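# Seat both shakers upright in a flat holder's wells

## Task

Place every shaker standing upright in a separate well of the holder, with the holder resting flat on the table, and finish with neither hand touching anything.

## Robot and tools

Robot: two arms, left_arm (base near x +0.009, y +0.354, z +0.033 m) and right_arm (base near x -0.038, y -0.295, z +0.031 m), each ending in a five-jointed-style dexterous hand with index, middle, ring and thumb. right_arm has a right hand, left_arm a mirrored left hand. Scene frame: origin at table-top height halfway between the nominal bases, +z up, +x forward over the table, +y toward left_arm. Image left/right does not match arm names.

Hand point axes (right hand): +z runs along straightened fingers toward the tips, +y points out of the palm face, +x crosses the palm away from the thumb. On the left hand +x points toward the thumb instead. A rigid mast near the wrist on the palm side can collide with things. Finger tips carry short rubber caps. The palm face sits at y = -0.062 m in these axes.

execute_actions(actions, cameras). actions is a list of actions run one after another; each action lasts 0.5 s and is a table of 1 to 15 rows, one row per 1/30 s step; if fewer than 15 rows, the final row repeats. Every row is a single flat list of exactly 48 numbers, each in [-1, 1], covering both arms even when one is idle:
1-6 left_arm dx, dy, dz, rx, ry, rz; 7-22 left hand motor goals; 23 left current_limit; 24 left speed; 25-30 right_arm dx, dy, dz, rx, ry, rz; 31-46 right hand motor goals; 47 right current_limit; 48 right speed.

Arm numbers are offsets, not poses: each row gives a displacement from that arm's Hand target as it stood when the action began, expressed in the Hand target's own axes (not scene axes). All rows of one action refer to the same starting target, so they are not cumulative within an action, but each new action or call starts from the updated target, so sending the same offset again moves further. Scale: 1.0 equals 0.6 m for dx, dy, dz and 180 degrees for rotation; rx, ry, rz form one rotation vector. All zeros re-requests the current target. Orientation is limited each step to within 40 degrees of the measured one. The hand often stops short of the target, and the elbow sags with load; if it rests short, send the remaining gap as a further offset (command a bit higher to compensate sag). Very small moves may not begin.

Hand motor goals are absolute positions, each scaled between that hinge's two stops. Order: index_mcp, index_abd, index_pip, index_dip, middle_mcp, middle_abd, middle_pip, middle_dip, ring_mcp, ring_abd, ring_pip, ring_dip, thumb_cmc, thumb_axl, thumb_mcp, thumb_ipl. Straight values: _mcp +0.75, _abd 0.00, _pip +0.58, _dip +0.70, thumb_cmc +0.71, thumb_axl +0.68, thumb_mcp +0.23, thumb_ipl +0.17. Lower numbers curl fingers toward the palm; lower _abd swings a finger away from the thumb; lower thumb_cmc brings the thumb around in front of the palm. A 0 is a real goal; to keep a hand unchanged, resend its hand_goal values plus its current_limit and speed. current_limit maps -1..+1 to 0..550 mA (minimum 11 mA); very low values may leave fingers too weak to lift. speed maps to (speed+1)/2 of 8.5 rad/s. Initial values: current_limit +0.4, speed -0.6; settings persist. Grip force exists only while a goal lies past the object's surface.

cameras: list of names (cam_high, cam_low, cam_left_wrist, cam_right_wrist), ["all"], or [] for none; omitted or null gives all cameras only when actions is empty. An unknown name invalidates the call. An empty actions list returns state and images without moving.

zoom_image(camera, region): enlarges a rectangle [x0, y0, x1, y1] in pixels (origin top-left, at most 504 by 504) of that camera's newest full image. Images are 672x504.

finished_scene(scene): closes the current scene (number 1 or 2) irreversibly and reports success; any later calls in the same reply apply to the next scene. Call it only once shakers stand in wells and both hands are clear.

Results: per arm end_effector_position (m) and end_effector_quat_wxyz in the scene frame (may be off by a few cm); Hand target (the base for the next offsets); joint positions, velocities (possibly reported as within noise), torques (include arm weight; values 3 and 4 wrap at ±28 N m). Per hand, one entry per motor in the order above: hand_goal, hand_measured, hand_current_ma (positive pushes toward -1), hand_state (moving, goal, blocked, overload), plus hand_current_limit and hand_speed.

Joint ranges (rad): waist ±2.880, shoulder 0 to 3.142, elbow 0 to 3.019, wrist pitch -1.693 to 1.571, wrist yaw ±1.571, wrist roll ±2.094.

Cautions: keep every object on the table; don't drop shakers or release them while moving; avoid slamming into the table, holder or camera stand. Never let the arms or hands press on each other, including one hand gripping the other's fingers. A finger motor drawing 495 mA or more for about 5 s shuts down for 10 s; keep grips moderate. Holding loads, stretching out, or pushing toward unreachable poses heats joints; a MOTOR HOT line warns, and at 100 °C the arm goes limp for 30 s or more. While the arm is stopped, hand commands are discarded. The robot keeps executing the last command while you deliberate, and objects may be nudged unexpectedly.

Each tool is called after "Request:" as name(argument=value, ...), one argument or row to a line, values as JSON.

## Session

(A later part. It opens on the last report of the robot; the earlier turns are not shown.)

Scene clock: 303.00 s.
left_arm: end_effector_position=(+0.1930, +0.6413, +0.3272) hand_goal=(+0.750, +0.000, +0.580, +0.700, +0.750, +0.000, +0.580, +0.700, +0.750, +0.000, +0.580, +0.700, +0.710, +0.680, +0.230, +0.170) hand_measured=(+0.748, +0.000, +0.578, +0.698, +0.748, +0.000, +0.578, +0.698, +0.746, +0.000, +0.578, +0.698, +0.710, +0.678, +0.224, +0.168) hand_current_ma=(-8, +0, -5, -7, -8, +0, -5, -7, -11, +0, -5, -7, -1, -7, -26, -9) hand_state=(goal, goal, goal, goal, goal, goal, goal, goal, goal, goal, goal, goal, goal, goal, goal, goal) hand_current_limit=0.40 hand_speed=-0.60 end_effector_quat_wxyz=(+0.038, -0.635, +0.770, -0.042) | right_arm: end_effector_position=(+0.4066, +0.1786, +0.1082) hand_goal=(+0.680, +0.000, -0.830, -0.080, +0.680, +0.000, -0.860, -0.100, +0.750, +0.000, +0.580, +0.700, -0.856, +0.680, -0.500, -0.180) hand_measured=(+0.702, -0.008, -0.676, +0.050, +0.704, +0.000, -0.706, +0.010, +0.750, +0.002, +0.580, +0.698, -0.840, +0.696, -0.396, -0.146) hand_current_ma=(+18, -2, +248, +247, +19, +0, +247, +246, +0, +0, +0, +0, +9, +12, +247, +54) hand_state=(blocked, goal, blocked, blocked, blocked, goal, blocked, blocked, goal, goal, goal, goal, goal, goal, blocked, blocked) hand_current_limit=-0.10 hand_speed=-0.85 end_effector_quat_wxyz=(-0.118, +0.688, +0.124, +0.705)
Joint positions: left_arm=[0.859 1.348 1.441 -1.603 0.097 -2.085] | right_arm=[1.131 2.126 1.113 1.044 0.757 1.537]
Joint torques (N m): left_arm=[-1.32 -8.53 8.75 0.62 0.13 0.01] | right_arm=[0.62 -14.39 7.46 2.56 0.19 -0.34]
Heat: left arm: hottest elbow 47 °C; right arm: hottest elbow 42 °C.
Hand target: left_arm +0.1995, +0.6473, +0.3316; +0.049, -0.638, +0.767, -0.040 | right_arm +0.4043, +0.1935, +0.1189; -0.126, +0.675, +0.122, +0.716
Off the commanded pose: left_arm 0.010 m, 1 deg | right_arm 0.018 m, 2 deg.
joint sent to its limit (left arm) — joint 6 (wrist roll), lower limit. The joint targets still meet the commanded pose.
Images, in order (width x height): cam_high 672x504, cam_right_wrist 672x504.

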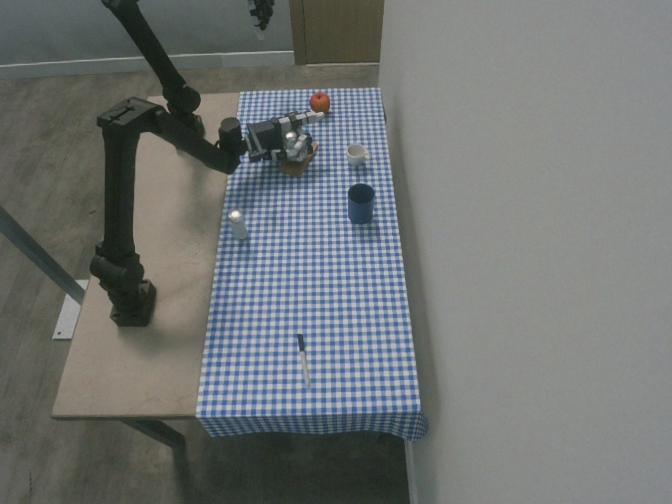

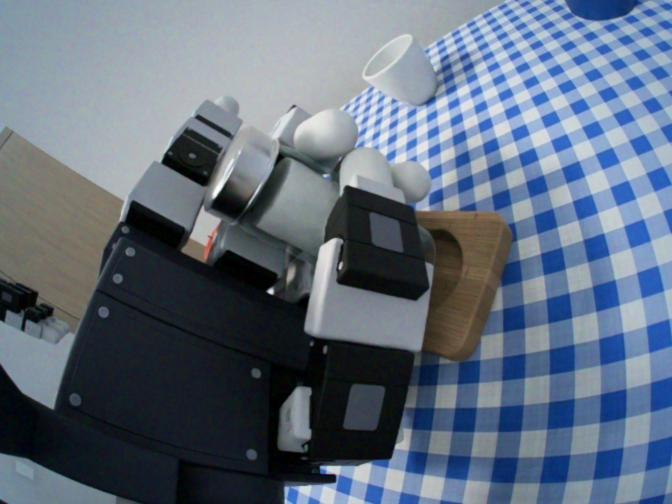

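Request:
execute_actions(
  actions=[
    [[0,0,0,0,0,0,0.75,0,0.58,0.7,0.75,0,0.58,0.7,0.75,0,0.58,0.7,0.71,0.68,0.23,0.17,0.4,-0.6,-0.02,0,0,0,0,0,0.68,0,-0.83,-0.08,0.68,0,-0.86,-0.1,0.75,0,0.58,0.7,-0.857,0.68,-0.5,-0.18,-0.1,-0.85]],
  ],
  cameras=["cam_right_wrist","cam_high"],
)

Request:
zoom_image(
  camera="cam_right_wrist",
  region=[300, 130, 540, 370],
)

Request:
zoom_image(
  camera="cam_high",
  region=[270, 115, 320, 165],
)

Scene clock: 308.47 s.
left_arm: end_effector_position=(+0.1930, +0.6413, +0.3272) hand_goal=(+0.750, +0.000, +0.580, +0.700, +0.750, +0.000, +0.580, +0.700, +0.750, +0.000, +0.580, +0.700, +0.710, +0.680, +0.230, +0.170) hand_measured=(+0.748, +0.000, +0.578, +0.698, +0.748, +0.000, +0.578, +0.698, +0.746, +0.000, +0.578, +0.698, +0.710, +0.678, +0.224, +0.168) hand_current_ma=(-8, +0, -5, -7, -8, +0, -5, -7, -11, +0, -5, -7, -1, -7, -26, -9) hand_state=(goal, goal, goal, goal, goal, goal, goal, goal, goal, goal, goal, goal, goal, goal, goal, goal) hand_current_limit=0.40 hand_speed=-0.60 end_effector_quat_wxyz=(+0.038, -0.635, +0.770, -0.042) | right_arm: end_effector_position=(+0.4060, +0.1772, +0.0949) hand_goal=(+0.680, +0.000, -0.830, -0.080, +0.680, +0.000, -0.860, -0.100, +0.750, +0.000, +0.580, +0.700, -0.856, +0.680, -0.500, -0.180) hand_measured=(+0.702, -0.006, -0.676, +0.032, +0.704, +0.000, -0.706, +0.008, +0.750, +0.002, +0.580, +0.698, -0.840, +0.696, -0.396, -0.146) hand_current_ma=(+18, -1, +248, +248, +20, +0, +247, +239, +0, +0, +0, +0, +9, +12, +247, +54) hand_state=(blocked, goal, blocked, blocked, blocked, goal, blocked, blocked, goal, goal, goal, goal, goal, goal, blocked, blocked) hand_current_limit=-0.10 hand_speed=-0.85 end_effector_quat_wxyz=(-0.116, +0.689, +0.126, +0.704)
Joint positions: left_arm=[0.859 1.348 1.441 -1.603 0.097 -2.085] | right_arm=[1.131 2.153 1.113 1.067 0.757 1.535]
Joint torques (N m): left_arm=[-1.26 -9.58 8.73 0.47 0.13 -0.04] | right_arm=[0.79 -14.51 7.66 2.61 0.1 -0.34]
Heat: left arm: hottest elbow 47 °C; right arm: hottest elbow 42 °C.
Hand target: left_arm +0.1995, +0.6473, +0.3316; +0.049, -0.638, +0.767, -0.040 | right_arm +0.4050, +0.1936, +0.1068; -0.126, +0.675, +0.122, +0.716
Off the commanded pose: left_arm 0.010 m, 1 deg | right_arm 0.020 m, 2 deg.
joint sent to its limit (left arm) — joint 6 (wrist roll), lower limit. The joint targets still meet the commanded pose.
Images, in order (width x height): cam_high 672x504, cam_right_wrist 672x504.

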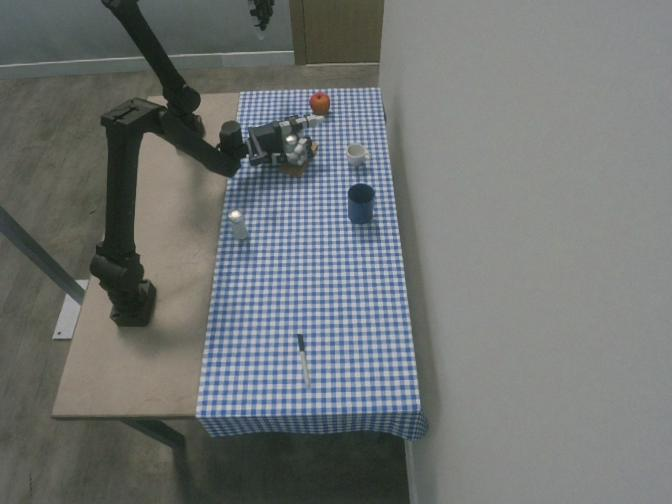

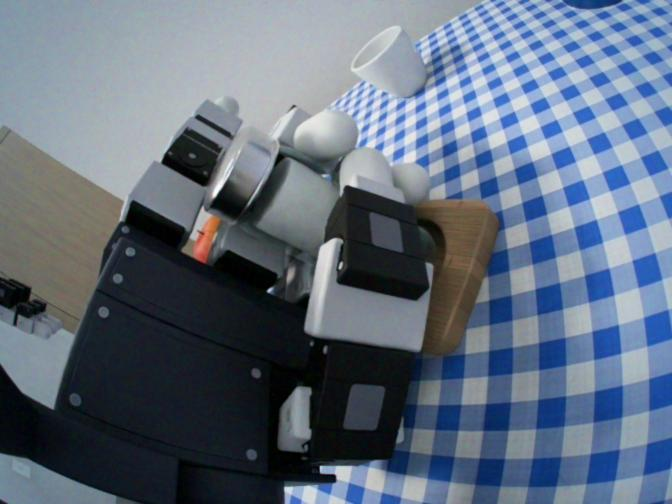

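Scaled by 2.100 from the camera's 672x504 image, which has a finer 960x720 frame.

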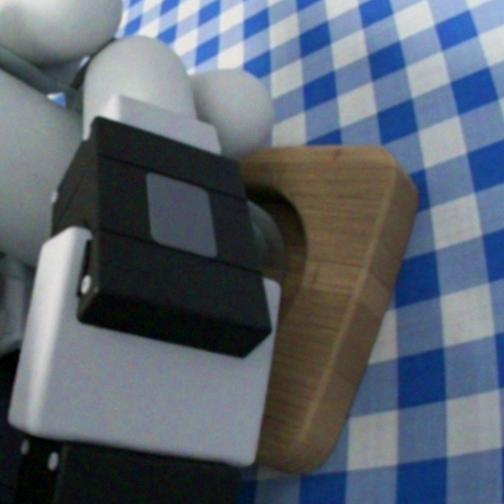

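Scaled by 10.080 from the camera's 672x504 image, which has a finer 960x720 frame.

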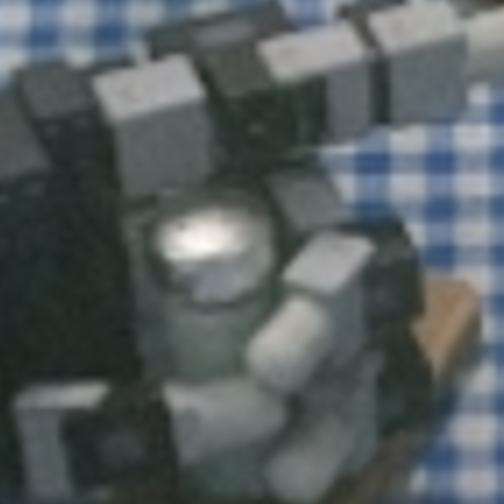

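Request:
execute_actions(
  actions=[
    [[0,0,0,0,0,0,0.75,0,0.58,0.7,0.75,0,0.58,0.7,0.75,0,0.58,0.7,0.71,0.68,0.23,0.17,0.4,-0.6,-0.01,0,0,0,0,0,0.68,0,-0.83,-0.08,0.68,0,-0.86,-0.1,0.75,0,0.58,0.7,-0.857,0.68,-0.5,-0.18,-0.1,-0.85]],
  ],
  cameras=["cam_right_wrist","cam_high"],
)

Request:
zoom_image(
  camera="cam_right_wrist",
  region=[300, 130, 540, 370],
)

Request:
zoom_image(
  camera="cam_high",
  region=[270, 115, 320, 165],
)

Scene clock: 313.17 s.
left_arm: end_effector_position=(+0.1930, +0.6413, +0.3272) hand_goal=(+0.750, +0.000, +0.580, +0.700, +0.750, +0.000, +0.580, +0.700, +0.750, +0.000, +0.580, +0.700, +0.710, +0.680, +0.230, +0.170) hand_measured=(+0.748, +0.000, +0.578, +0.698, +0.748, +0.000, +0.578, +0.698, +0.746, +0.000, +0.578, +0.698, +0.710, +0.678, +0.224, +0.168) hand_current_ma=(-8, +0, -5, -7, -8, +0, -5, -7, -11, +0, -5, -7, -1, -7, -26, -9) hand_state=(goal, goal, goal, goal, goal, goal, goal, goal, goal, goal, goal, goal, goal, goal, goal, goal) hand_current_limit=0.40 hand_speed=-0.60 end_effector_quat_wxyz=(+0.038, -0.635, +0.770, -0.042) | right_arm: end_effector_position=(+0.4059, +0.1771, +0.0941) hand_goal=(+0.680, +0.000, -0.830, -0.080, +0.680, +0.000, -0.860, -0.100, +0.750, +0.000, +0.580, +0.700, -0.856, +0.680, -0.500, -0.180) hand_measured=(+0.702, -0.006, -0.676, +0.032, +0.704, +0.000, -0.706, +0.008, +0.750, +0.002, +0.580, +0.698, -0.840, +0.696, -0.396, -0.146) hand_current_ma=(+18, -1, +247, +247, +20, +0, +247, +239, +0, +0, +0, +0, +9, +12, +248, +54) hand_state=(blocked, goal, blocked, blocked, blocked, goal, blocked, blocked, goal, goal, goal, goal, goal, goal, blocked, blocked) hand_current_limit=-0.10 hand_speed=-0.85 end_effector_quat_wxyz=(-0.117, +0.687, +0.124, +0.706)
Joint positions: left_arm=[0.859 1.348 1.441 -1.603 0.097 -2.085] | right_arm=[1.131 2.158 1.113 1.081 0.757 1.533]
Joint torques (N m): left_arm=[-1.32 -9 8.7 0.61 0.17 -0.02] | right_arm=[1.2 -14.1 7.99 2.51 0.1 -0.3]
Heat: left arm: hottest elbow 47 °C; right arm: hottest elbow 42 °C.
Hand target: left_arm +0.1995, +0.6473, +0.3316; +0.049, -0.638, +0.767, -0.040 | right_arm +0.4053, +0.1937, +0.1010; -0.126, +0.675, +0.122, +0.716
Off the commanded pose: left_arm 0.010 m, 1 deg | right_arm 0.018 m, 2 deg.
joint sent to its limit (left arm) — joint 6 (wrist roll), lower limit. The joint targets still meet the commanded pose.
Images, in order (width x height): cam_high 672x504, cam_right_wrist 672x504.

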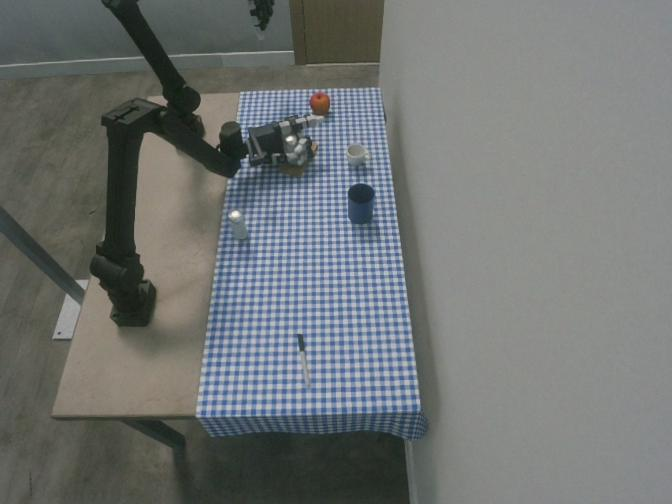

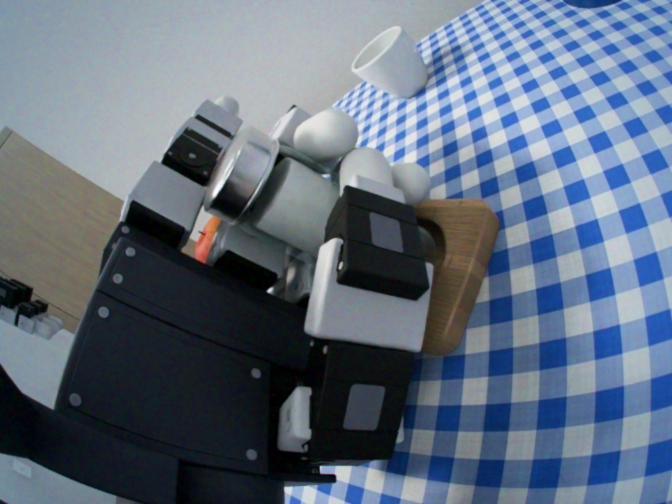

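Scaled by 2.100 from the camera's 672x504 image, which has a finer 960x720 frame.

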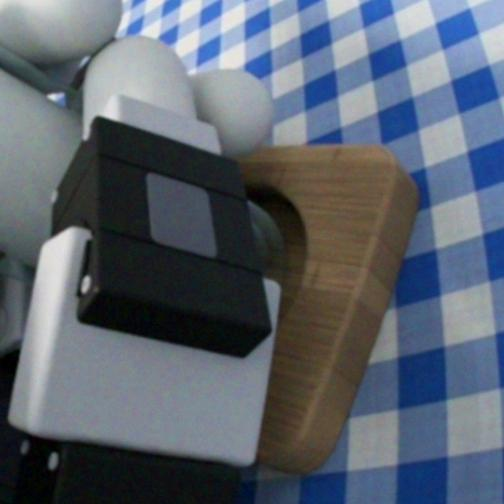

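Scaled by 10.080 from the camera's 672x504 image, which has a finer 960x720 frame.

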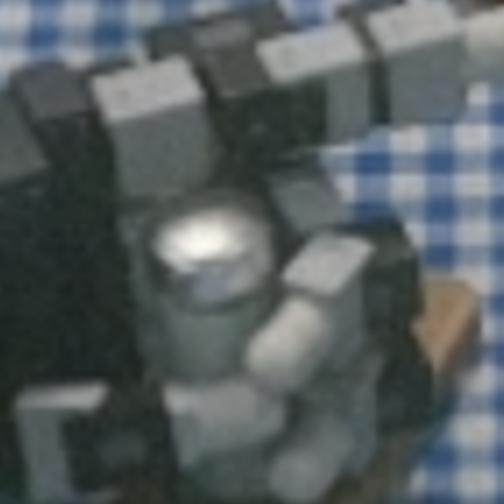

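Request:
zoom_image(
  camera="cam_right_wrist",
  region=[400, 190, 500, 290],
)

Request:
execute_actions(
  actions=[],
  cameras=["cam_low","cam_left_wrist"],
)

Scaled by 5.040 from the camera's 672x504 image, which has a finer 960x720 frame.

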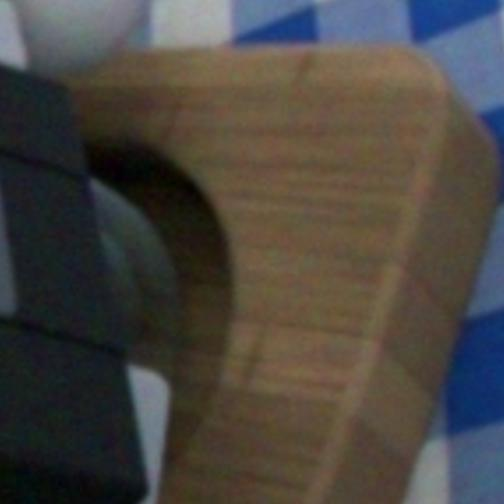

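Scene clock: 316.77 s.
left_arm: end_effector_position=(+0.1930, +0.6413, +0.3272) hand_goal=(+0.750, +0.000, +0.580, +0.700, +0.750, +0.000, +0.580, +0.700, +0.750, +0.000, +0.580, +0.700, +0.710, +0.680, +0.230, +0.170) hand_measured=(+0.748, +0.000, +0.578, +0.698, +0.748, +0.000, +0.578, +0.698, +0.746, +0.000, +0.578, +0.698, +0.710, +0.678, +0.224, +0.168) hand_current_ma=(-8, +0, -5, -7, -8, +0, -5, -7, -11, +0, -5, -7, -1, -7, -26, -9) hand_state=(goal, goal, goal, goal, goal, goal, goal, goal, goal, goal, goal, goal, goal, goal, goal, goal) hand_current_limit=0.40 hand_speed=-0.60 end_effector_quat_wxyz=(+0.038, -0.635, +0.770, -0.042) | right_arm: end_effector_position=(+0.4059, +0.1771, +0.0941) hand_goal=(+0.680, +0.000, -0.830, -0.080, +0.680, +0.000, -0.860, -0.100, +0.750, +0.000, +0.580, +0.700, -0.856, +0.680, -0.500, -0.180) hand_measured=(+0.702, -0.006, -0.676, +0.032, +0.704, +0.000, -0.706, +0.008, +0.750, +0.002, +0.580, +0.698, -0.840, +0.696, -0.396, -0.146) hand_current_ma=(+18, -1, +248, +248, +20, +0, +248, +239, +0, +0, +0, +0, +9, +12, +248, +54) hand_state=(blocked, goal, blocked, blocked, blocked, goal, blocked, blocked, goal, goal, goal, goal, goal, goal, blocked, blocked) hand_current_limit=-0.10 hand_speed=-0.85 end_effector_quat_wxyz=(-0.117, +0.687, +0.124, +0.706)
Joint positions: left_arm=[0.859 1.348 1.441 -1.603 0.097 -2.085] | right_arm=[1.131 2.158 1.113 1.081 0.757 1.533]
Joint velocities: within noise
Joint torques (N m): left_arm=[-0.85 -9.05 8.72 0.51 0.16 -0.01] | right_arm=[0.21 -13.92 7.99 2.58 0.09 -0.34]
Heat: left arm: hottest elbow 47 °C; right arm: hottest elbow 42 °C.
Hand target: left_arm +0.1995, +0.6473, +0.3316; +0.049, -0.638, +0.767, -0.040 | right_arm +0.4053, +0.1937, +0.1010; -0.126, +0.675, +0.122, +0.716
Off the commanded pose: left_arm 0.010 m, 1 deg | right_arm 0.018 m, 2 deg.
Images, in order (width x height): cam_low 672x504, cam_left_wrist 672x504.

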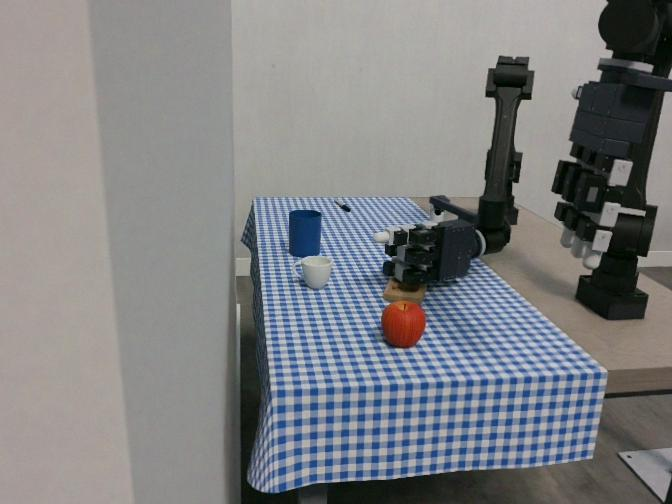

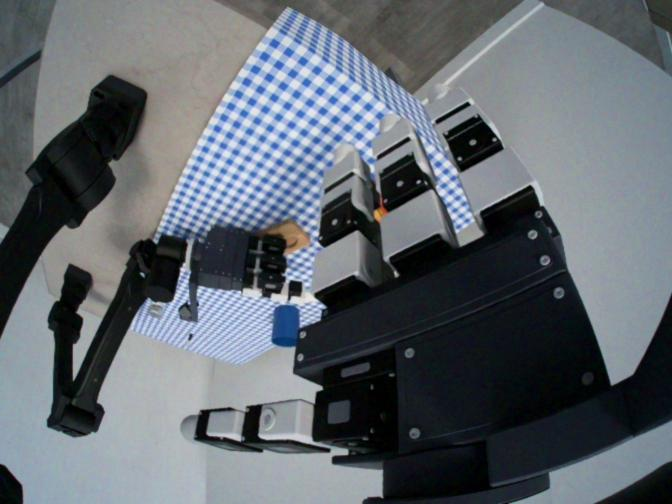

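Request:
execute_actions(
  actions=[],
  cameras=["cam_low"],
)

Request:
zoom_image(
  camera="cam_low",
  region=[370, 220, 470, 320],
)

Scene clock: 329.97 s.
left_arm: end_effector_position=(+0.1930, +0.6413, +0.3272) hand_goal=(+0.750, +0.000, +0.580, +0.700, +0.750, +0.000, +0.580, +0.700, +0.750, +0.000, +0.580, +0.700, +0.710, +0.680, +0.230, +0.170) hand_measured=(+0.748, +0.000, +0.578, +0.698, +0.748, +0.000, +0.578, +0.698, +0.746, +0.000, +0.578, +0.698, +0.710, +0.678, +0.224, +0.168) hand_current_ma=(-8, +0, -5, -7, -8, +0, -5, -7, -11, +0, -5, -7, -1, -7, -26, -9) hand_state=(goal, goal, goal, goal, goal, goal, goal, goal, goal, goal, goal, goal, goal, goal, goal, goal) hand_current_limit=0.40 hand_speed=-0.60 end_effector_quat_wxyz=(+0.038, -0.635, +0.770, -0.042) | right_arm: end_effector_position=(+0.4059, +0.1771, +0.0941) hand_goal=(+0.680, +0.000, -0.830, -0.080, +0.680, +0.000, -0.860, -0.100, +0.750, +0.000, +0.580, +0.700, -0.856, +0.680, -0.500, -0.180) hand_measured=(+0.702, -0.006, -0.676, +0.032, +0.704, +0.000, -0.706, +0.008, +0.750, +0.002, +0.580, +0.698, -0.840, +0.696, -0.396, -0.146) hand_current_ma=(+18, -1, +248, +248, +20, +0, +248, +239, +0, +0, +0, +0, +9, +12, +248, +54) hand_state=(blocked, goal, blocked, blocked, blocked, goal, blocked, blocked, goal, goal, goal, goal, goal, goal, blocked, blocked) hand_current_limit=-0.10 hand_speed=-0.85 end_effector_quat_wxyz=(-0.117, +0.687, +0.124, +0.706)
Joint positions: left_arm=[0.859 1.348 1.441 -1.603 0.097 -2.085] | right_arm=[1.131 2.158 1.113 1.081 0.757 1.533]
Joint velocities: within noise
Joint torques (N m): left_arm=[-1.38 -9.52 8.9 0.65 0.12 -0.03] | right_arm=[0.97 -14.21 7.91 2.43 0.13 -0.35]
Heat: left arm: hottest elbow 47 °C; right arm: hottest elbow 42 °C.
Hand target: left_arm +0.1995, +0.6473, +0.3316; +0.049, -0.638, +0.767, -0.040 | right_arm +0.4053, +0.1937, +0.1010; -0.126, +0.675, +0.122, +0.716
Off the commanded pose: left_arm 0.010 m, 1 deg | right_arm 0.018 m, 2 deg.
Images, in order (width x height): cam_low 672x504.

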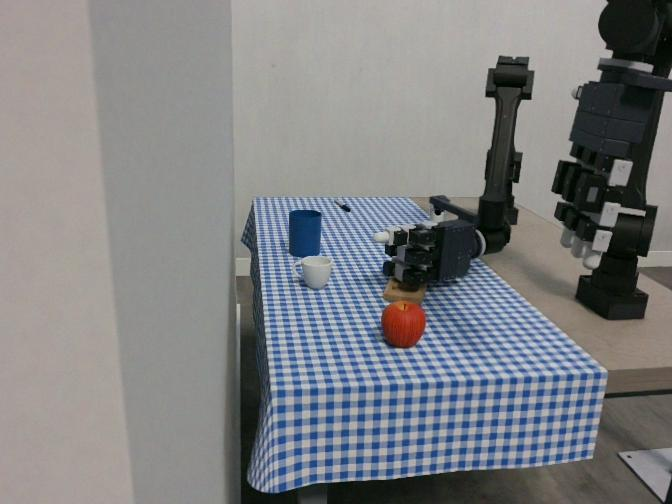

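Scaled by 5.040 from the camera's 672x504 image, which has a finer 960x720 frame.

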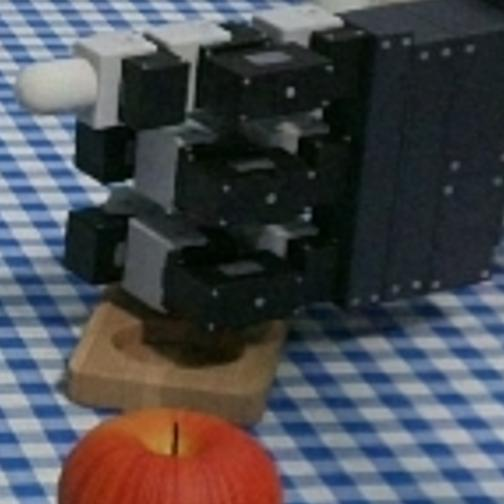

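Request:
execute_actions(
  actions=[
    [[0,0,0,0,0,0,0.75,0,0.58,0.7,0.75,0,0.58,0.7,0.75,0,0.58,0.7,0.71,0.68,0.23,0.17,0.4,-0.6,-0.01,0,0,0,0,0,0.68,0,-0.83,-0.08,0.68,0,-0.86,-0.1,0.75,0,0.58,0.7,-0.857,0.68,-0.5,-0.18,-0.1,-0.85]],
  ],
  cameras=["cam_right_wrist","cam_high"],
)

Request:
zoom_image(
  camera="cam_right_wrist",
  region=[300, 130, 540, 370],
)

Request:
zoom_image(
  camera="cam_high",
  region=[270, 115, 320, 165],
)

Scene clock: 337.37 s.
left_arm: end_effector_position=(+0.1930, +0.6413, +0.3272) hand_goal=(+0.750, +0.000, +0.580, +0.700, +0.750, +0.000, +0.580, +0.700, +0.750, +0.000, +0.580, +0.700, +0.710, +0.680, +0.230, +0.170) hand_measured=(+0.748, +0.000, +0.578, +0.698, +0.748, +0.000, +0.578, +0.698, +0.746, +0.000, +0.578, +0.698, +0.710, +0.678, +0.224, +0.168) hand_current_ma=(-8, +0, -5, -7, -8, +0, -5, -7, -11, +0, -5, -7, -1, -7, -26, -9) hand_state=(goal, goal, goal, goal, goal, goal, goal, goal, goal, goal, goal, goal, goal, goal, goal, goal) hand_current_limit=0.40 hand_speed=-0.60 end_effector_quat_wxyz=(+0.038, -0.635, +0.770, -0.042) | right_arm: end_effector_position=(+0.4059, +0.1768, +0.0932) hand_goal=(+0.680, +0.000, -0.830, -0.080, +0.680, +0.000, -0.860, -0.100, +0.750, +0.000, +0.580, +0.700, -0.856, +0.680, -0.500, -0.180) hand_measured=(+0.702, -0.006, -0.676, +0.032, +0.704, +0.000, -0.706, +0.008, +0.750, +0.002, +0.580, +0.698, -0.840, +0.696, -0.396, -0.146) hand_current_ma=(+17, -1, +248, +248, +20, +0, +247, +239, +0, +0, +0, +0, +9, +12, +247, +54) hand_state=(blocked, goal, blocked, blocked, blocked, goal, blocked, blocked, goal, goal, goal, goal, goal, goal, blocked, blocked) hand_current_limit=-0.10 hand_speed=-0.85 end_effector_quat_wxyz=(-0.118, +0.684, +0.122, +0.709)
Joint positions: left_arm=[0.859 1.348 1.441 -1.603 0.097 -2.085] | right_arm=[1.131 2.164 1.113 1.097 0.757 1.528]
Joint torques (N m): left_arm=[-1.14 -9.35 8.73 0.64 0.17 -0.01] | right_arm=[1.38 -13.45 8.09 2.15 0.04 -0.26]
Heat: left arm: hottest elbow 47 °C; right arm: hottest elbow 42 °C.
Hand target: left_arm +0.1995, +0.6473, +0.3316; +0.049, -0.638, +0.767, -0.040 | right_arm +0.4057, +0.1938, +0.0949; -0.126, +0.675, +0.122, +0.716
Off the commanded pose: left_arm 0.010 m, 1 deg | right_arm 0.017 m, 2 deg.
joint sent to its limit (left arm) — joint 6 (wrist roll), lower limit. The joint targets still meet the commanded pose.
Images, in order (width x height): cam_high 672x504, cam_right_wrist 672x504.

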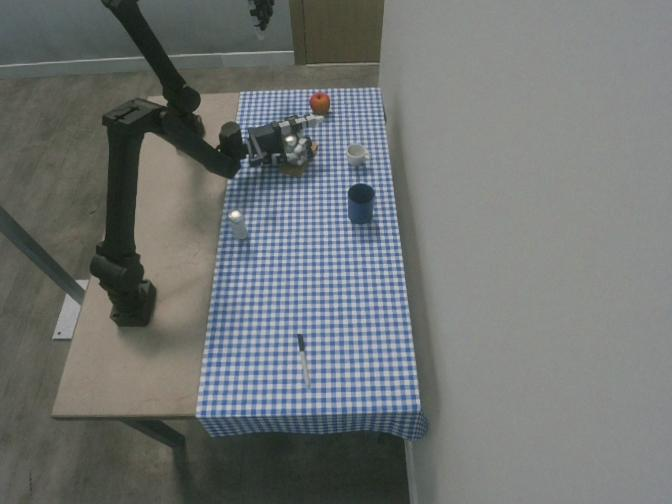

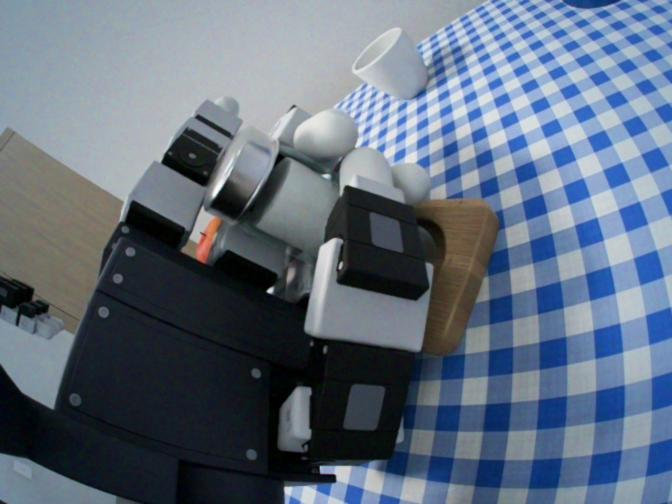

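Scaled by 2.100 from the camera's 672x504 image, which has a finer 960x720 frame.

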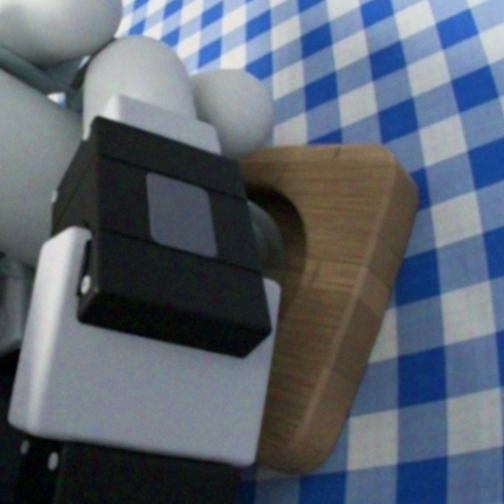

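Scaled by 10.080 from the camera's 672x504 image, which has a finer 960x720 frame.

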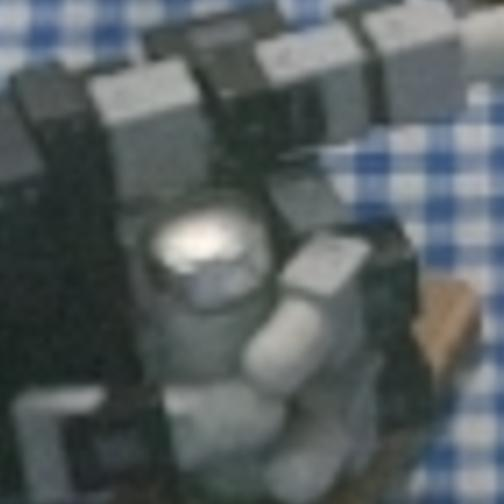

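Request:
execute_actions(
  actions=[
    [[0,0,0,0,0,0,0.75,0,0.58,0.7,0.75,0,0.58,0.7,0.75,0,0.58,0.7,0.71,0.68,0.23,0.17,0.4,-0.6,0.045,0,-0.009,0,0,0,0.68,0,-0.83,-0.08,0.68,0,-0.86,-0.1,0.75,0,0.58,0.7,-0.857,0.68,-0.5,-0.18,-0.1,-0.85]],
  ],
  cameras=["cam_right_wrist","cam_high"],
)

Request:
zoom_image(
  camera="cam_right_wrist",
  region=[300, 130, 540, 370],
)

Request:
zoom_image(
  camera="cam_high",
  region=[270, 115, 320, 165],
)

Scene clock: 365.27 s.
left_arm: end_effector_position=(+0.1930, +0.6413, +0.3272) hand_goal=(+0.750, +0.000, +0.580, +0.700, +0.750, +0.000, +0.580, +0.700, +0.750, +0.000, +0.580, +0.700, +0.710, +0.680, +0.230, +0.170) hand_measured=(+0.748, +0.000, +0.578, +0.698, +0.748, +0.000, +0.578, +0.698, +0.746, +0.000, +0.578, +0.698, +0.710, +0.678, +0.224, +0.168) hand_current_ma=(-8, +0, -5, -7, -8, +0, -5, -7, -11, +0, -5, -7, -1, -7, -26, -9) hand_state=(goal, goal, goal, goal, goal, goal, goal, goal, goal, goal, goal, goal, goal, goal, goal, goal) hand_current_limit=0.40 hand_speed=-0.60 end_effector_quat_wxyz=(+0.038, -0.635, +0.770, -0.042) | right_arm: end_effector_position=(+0.4037, +0.1778, +0.0944) hand_goal=(+0.680, +0.000, -0.830, -0.080, +0.680, +0.000, -0.860, -0.100, +0.750, +0.000, +0.580, +0.700, -0.856, +0.680, -0.500, -0.180) hand_measured=(+0.702, -0.006, -0.676, +0.032, +0.704, +0.000, -0.706, +0.008, +0.750, +0.002, +0.580, +0.698, -0.840, +0.696, -0.396, -0.146) hand_current_ma=(+17, -1, +247, +248, +20, +0, +247, +239, +0, +0, +0, +0, +9, +12, +248, +54) hand_state=(blocked, goal, blocked, blocked, blocked, goal, blocked, blocked, goal, goal, goal, goal, goal, goal, blocked, blocked) hand_current_limit=-0.10 hand_speed=-0.85 end_effector_quat_wxyz=(-0.114, +0.688, +0.126, +0.706)
Joint positions: left_arm=[0.859 1.348 1.441 -1.603 0.097 -2.085] | right_arm=[1.136 2.157 1.113 1.075 0.764 1.528]
Joint torques (N m): left_arm=[-1.03 -8.94 8.91 0.64 0.16 0.02] | right_arm=[1.38 -17.49 6.46 1.22 0.17 -0.27]
Heat: left arm: hottest elbow 47 °C; right arm: hottest elbow 42 °C.
Hand target: left_arm +0.1995, +0.6473, +0.3316; +0.049, -0.638, +0.767, -0.040 | right_arm +0.3991, +0.1916, +0.1216; -0.126, +0.675, +0.122, +0.716
Off the commanded pose: left_arm 0.010 m, 1 deg | right_arm 0.031 m, 2 deg.
joint sent to its limit (left arm) — joint 6 (wrist roll), lower limit. The joint targets still meet the commanded pose.
Images, in order (width x height): cam_high 672x504, cam_right_wrist 672x504.

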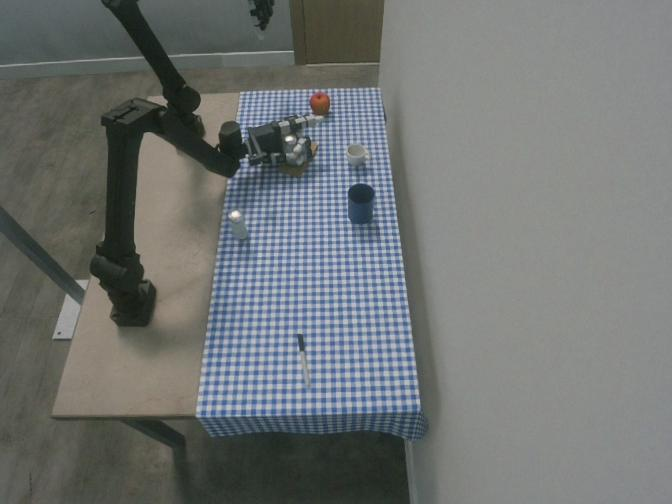

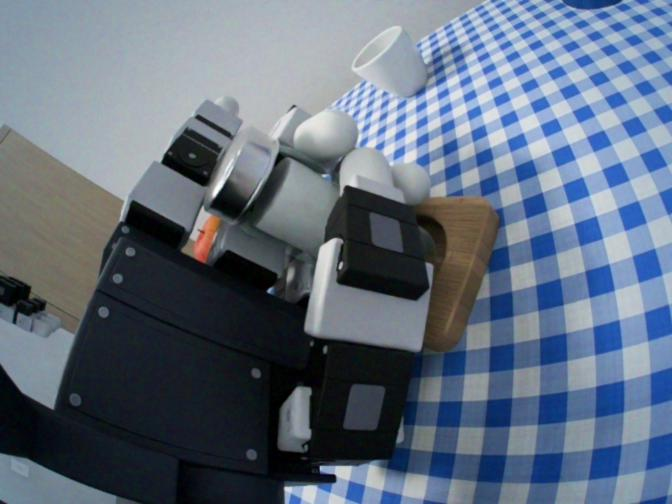

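Scaled by 2.100 from the camera's 672x504 image, which has a finer 960x720 frame.

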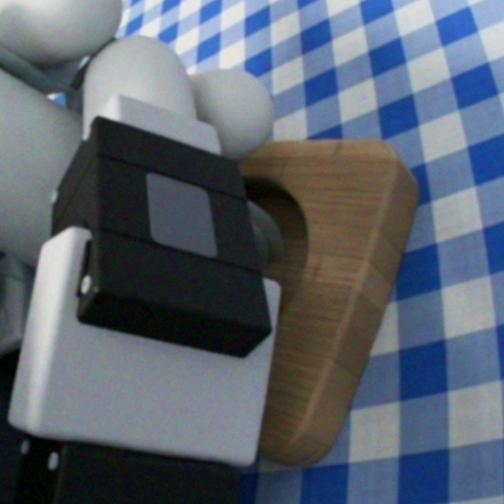

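Scaled by 10.080 from the camera's 672x504 image, which has a finer 960x720 frame.

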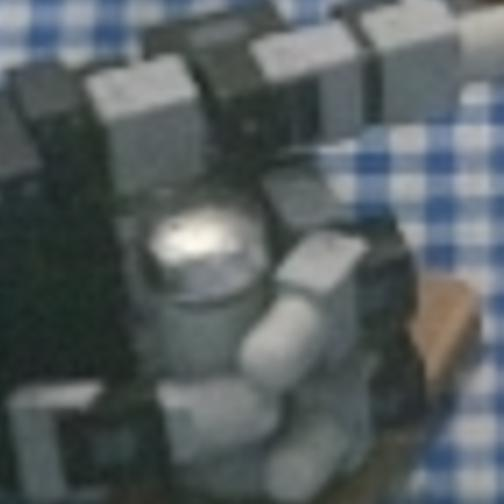

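Request:
execute_actions(
  actions=[
    [[0,0,0,0,0,0,0.75,0,0.58,0.7,0.75,0,0.58,0.7,0.75,0,0.58,0.7,0.71,0.68,0.23,0.17,0.4,-0.6,0.015,0,-0.003,0,0,0,0.68,0,-0.83,-0.08,0.68,0,-0.86,-0.1,0.75,0,0.58,0.7,-0.857,0.68,-0.5,-0.18,-0.1,-0.85]],
  ],
  cameras=["cam_right_wrist","cam_high"],
)

Request:
zoom_image(
  camera="cam_right_wrist",
  region=[300, 130, 540, 370],
)

Request:
zoom_image(
  camera="cam_high",
  region=[270, 115, 320, 165],
)

Scene clock: 369.17 s.
left_arm: end_effector_position=(+0.1930, +0.6413, +0.3272) hand_goal=(+0.750, +0.000, +0.580, +0.700, +0.750, +0.000, +0.580, +0.700, +0.750, +0.000, +0.580, +0.700, +0.710, +0.680, +0.230, +0.170) hand_measured=(+0.748, +0.000, +0.578, +0.698, +0.748, +0.000, +0.578, +0.698, +0.746, +0.000, +0.578, +0.698, +0.710, +0.678, +0.224, +0.168) hand_current_ma=(-8, +0, -5, -7, -8, +0, -5, -7, -11, +0, -5, -7, -1, -7, -26, -9) hand_state=(goal, goal, goal, goal, goal, goal, goal, goal, goal, goal, goal, goal, goal, goal, goal, goal) hand_current_limit=0.40 hand_speed=-0.60 end_effector_quat_wxyz=(+0.038, -0.635, +0.770, -0.042) | right_arm: end_effector_position=(+0.4018, +0.1801, +0.1036) hand_goal=(+0.680, +0.000, -0.830, -0.080, +0.680, +0.000, -0.860, -0.100, +0.750, +0.000, +0.580, +0.700, -0.856, +0.680, -0.500, -0.180) hand_measured=(+0.702, -0.006, -0.676, +0.032, +0.704, +0.000, -0.706, +0.008, +0.750, +0.002, +0.580, +0.698, -0.840, +0.696, -0.396, -0.146) hand_current_ma=(+17, -1, +248, +248, +20, +0, +247, +239, +0, +0, +0, +0, +9, +12, +247, +54) hand_state=(blocked, goal, blocked, blocked, blocked, goal, blocked, blocked, goal, goal, goal, goal, goal, goal, blocked, blocked) hand_current_limit=-0.10 hand_speed=-0.85 end_effector_quat_wxyz=(-0.115, +0.687, +0.126, +0.706)
Joint positions: left_arm=[0.859 1.348 1.441 -1.603 0.097 -2.085] | right_arm=[1.14 2.138 1.113 1.058 0.767 1.528]
Joint torques (N m): left_arm=[-0.91 -9.64 8.85 0.43 0.13 -0.05] | right_arm=[0.32 -17.96 6.12 1.68 0.16 -0.29]
Heat: left arm: hottest elbow 47 °C; right arm: hottest elbow 42 °C.
Hand target: left_arm +0.1995, +0.6473, +0.3316; +0.049, -0.638, +0.767, -0.040 | right_arm +0.3969, +0.1907, +0.1304; -0.126, +0.675, +0.122, +0.716
Off the commanded pose: left_arm 0.010 m, 1 deg | right_arm 0.029 m, 2 deg.
joint sent to its limit (left arm) — joint 6 (wrist roll), lower limit. The joint targets still meet the commanded pose.
Images, in order (width x height): cam_high 672x504, cam_right_wrist 672x504.

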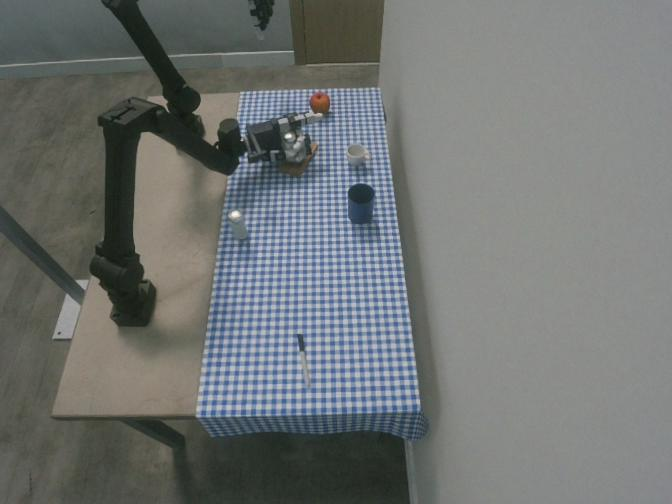

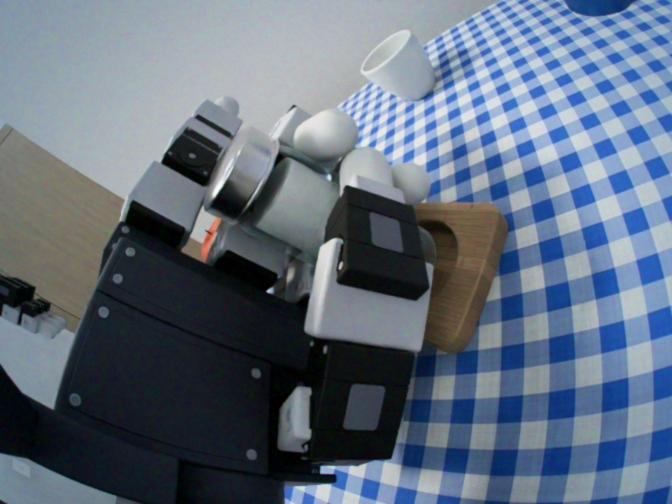

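Scaled by 2.100 from the camera's 672x504 image, which has a finer 960x720 frame.

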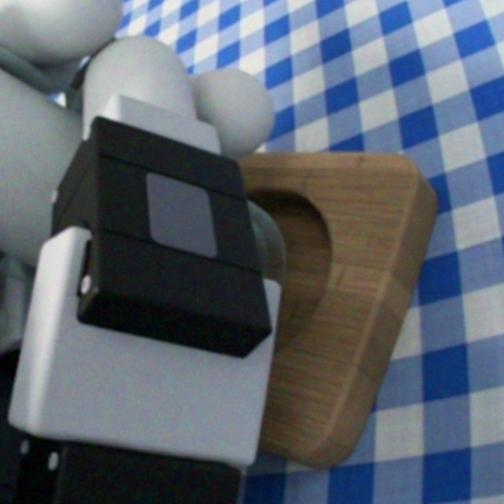

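Scaled by 10.080 from the camera's 672x504 image, which has a finer 960x720 frame.

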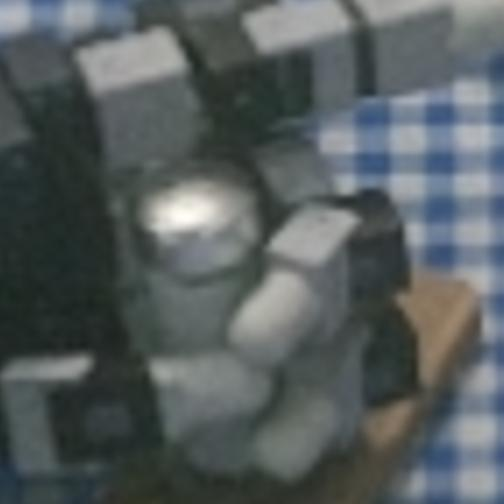

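Request:
zoom_image(
  camera="cam_high",
  region=[278, 128, 308, 168],
)

Scaled by 12.600 from the camera's 672x504 image, which has a finer 960x720 frame.

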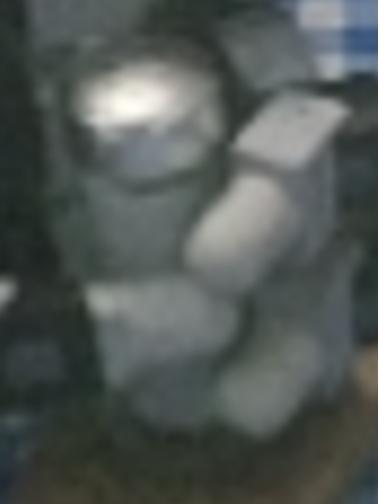

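Request:
execute_actions(
  actions=[
    [[0,0,0,0,0,0,0.75,0,0.58,0.7,0.75,0,0.58,0.7,0.75,0,0.58,0.7,0.71,0.68,0.23,0.17,0.4,-0.6,-0.022,0.0034,-0.0068,0,0,0,0.68,0,-0.83,-0.08,0.68,0,-0.86,-0.1,0.75,0,0.58,0.7,-0.857,0.68,-0.5,-0.18,-0.1,-0.85]],
  ],
  cameras=["cam_right_wrist","cam_high"],
)

Request:
zoom_image(
  camera="cam_right_wrist",
  region=[300, 130, 540, 370],
)

Request:
zoom_image(
  camera="cam_high",
  region=[270, 115, 320, 165],
)

Scene clock: 410.83 s.
left_arm: end_effector_position=(+0.1930, +0.6413, +0.3272) hand_goal=(+0.750, +0.000, +0.580, +0.700, +0.750, +0.000, +0.580, +0.700, +0.750, +0.000, +0.580, +0.700, +0.710, +0.680, +0.230, +0.170) hand_measured=(+0.748, +0.000, +0.578, +0.698, +0.748, +0.000, +0.578, +0.698, +0.746, +0.000, +0.578, +0.698, +0.710, +0.678, +0.224, +0.168) hand_current_ma=(-8, +0, -5, -7, -8, +0, -5, -7, -11, +0, -5, -7, -1, -7, -26, -9) hand_state=(goal, goal, goal, goal, goal, goal, goal, goal, goal, goal, goal, goal, goal, goal, goal, goal) hand_current_limit=0.40 hand_speed=-0.60 end_effector_quat_wxyz=(+0.038, -0.635, +0.770, -0.042) | right_arm: end_effector_position=(+0.4011, +0.1806, +0.1047) hand_goal=(+0.680, +0.000, -0.830, -0.080, +0.680, +0.000, -0.860, -0.100, +0.750, +0.000, +0.580, +0.700, -0.856, +0.680, -0.500, -0.180) hand_measured=(+0.702, -0.006, -0.676, +0.032, +0.704, +0.000, -0.706, +0.008, +0.750, +0.002, +0.580, +0.698, -0.840, +0.696, -0.396, -0.146) hand_current_ma=(+17, -1, +247, +248, +20, +0, +247, +239, +0, +0, +0, +0, +9, +12, +248, +54) hand_state=(blocked, goal, blocked, blocked, blocked, goal, blocked, blocked, goal, goal, goal, goal, goal, goal, blocked, blocked) hand_current_limit=-0.10 hand_speed=-0.85 end_effector_quat_wxyz=(-0.117, +0.685, +0.124, +0.708)
Joint positions: left_arm=[0.859 1.348 1.441 -1.603 0.097 -2.085] | right_arm=[1.142 2.138 1.113 1.066 0.768 1.528]
Joint torques (N m): left_arm=[-0.91 -10.05 8.85 0.62 0.16 0] | right_arm=[0.97 -15.85 5.53 2.58 0.16 -0.25]
Heat: left arm: hottest elbow 48 °C; right arm: hottest elbow 40 °C.
Hand target: left_arm +0.1995, +0.6473, +0.3316; +0.049, -0.638, +0.767, -0.040 | right_arm +0.3946, +0.1876, +0.1169; -0.126, +0.675, +0.122, +0.716
Off the commanded pose: left_arm 0.010 m, 1 deg | right_arm 0.016 m, 2 deg.
joint sent to its limit (left arm) — joint 6 (wrist roll), lower limit. The joint targets still meet the commanded pose.
Images, in order (width x height): cam_high 672x504, cam_right_wrist 672x504.

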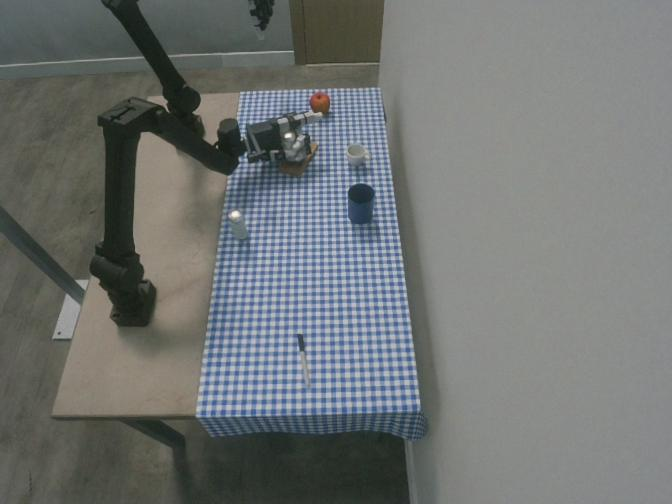

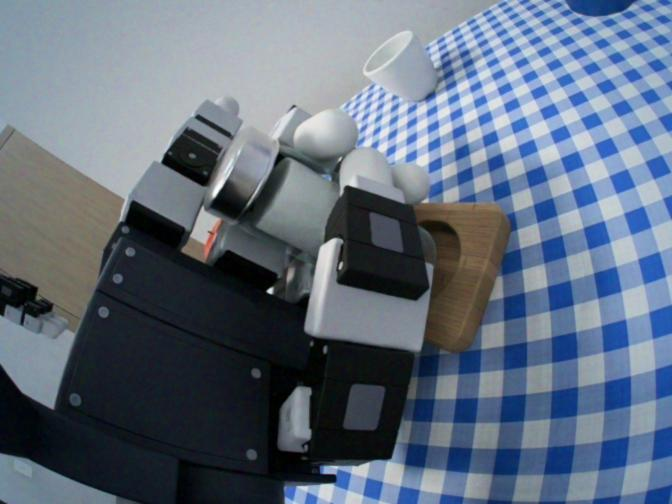

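Scaled by 2.100 from the camera's 672x504 image, which has a finer 960x720 frame.

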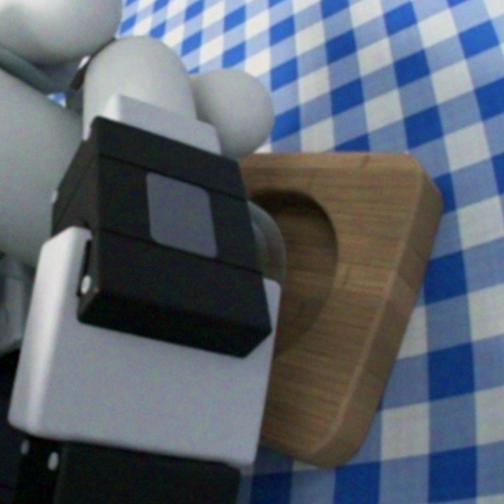

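Scaled by 10.080 from the camera's 672x504 image, which has a finer 960x720 frame.

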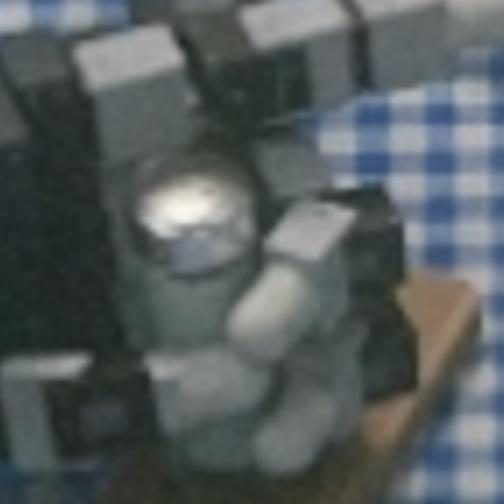

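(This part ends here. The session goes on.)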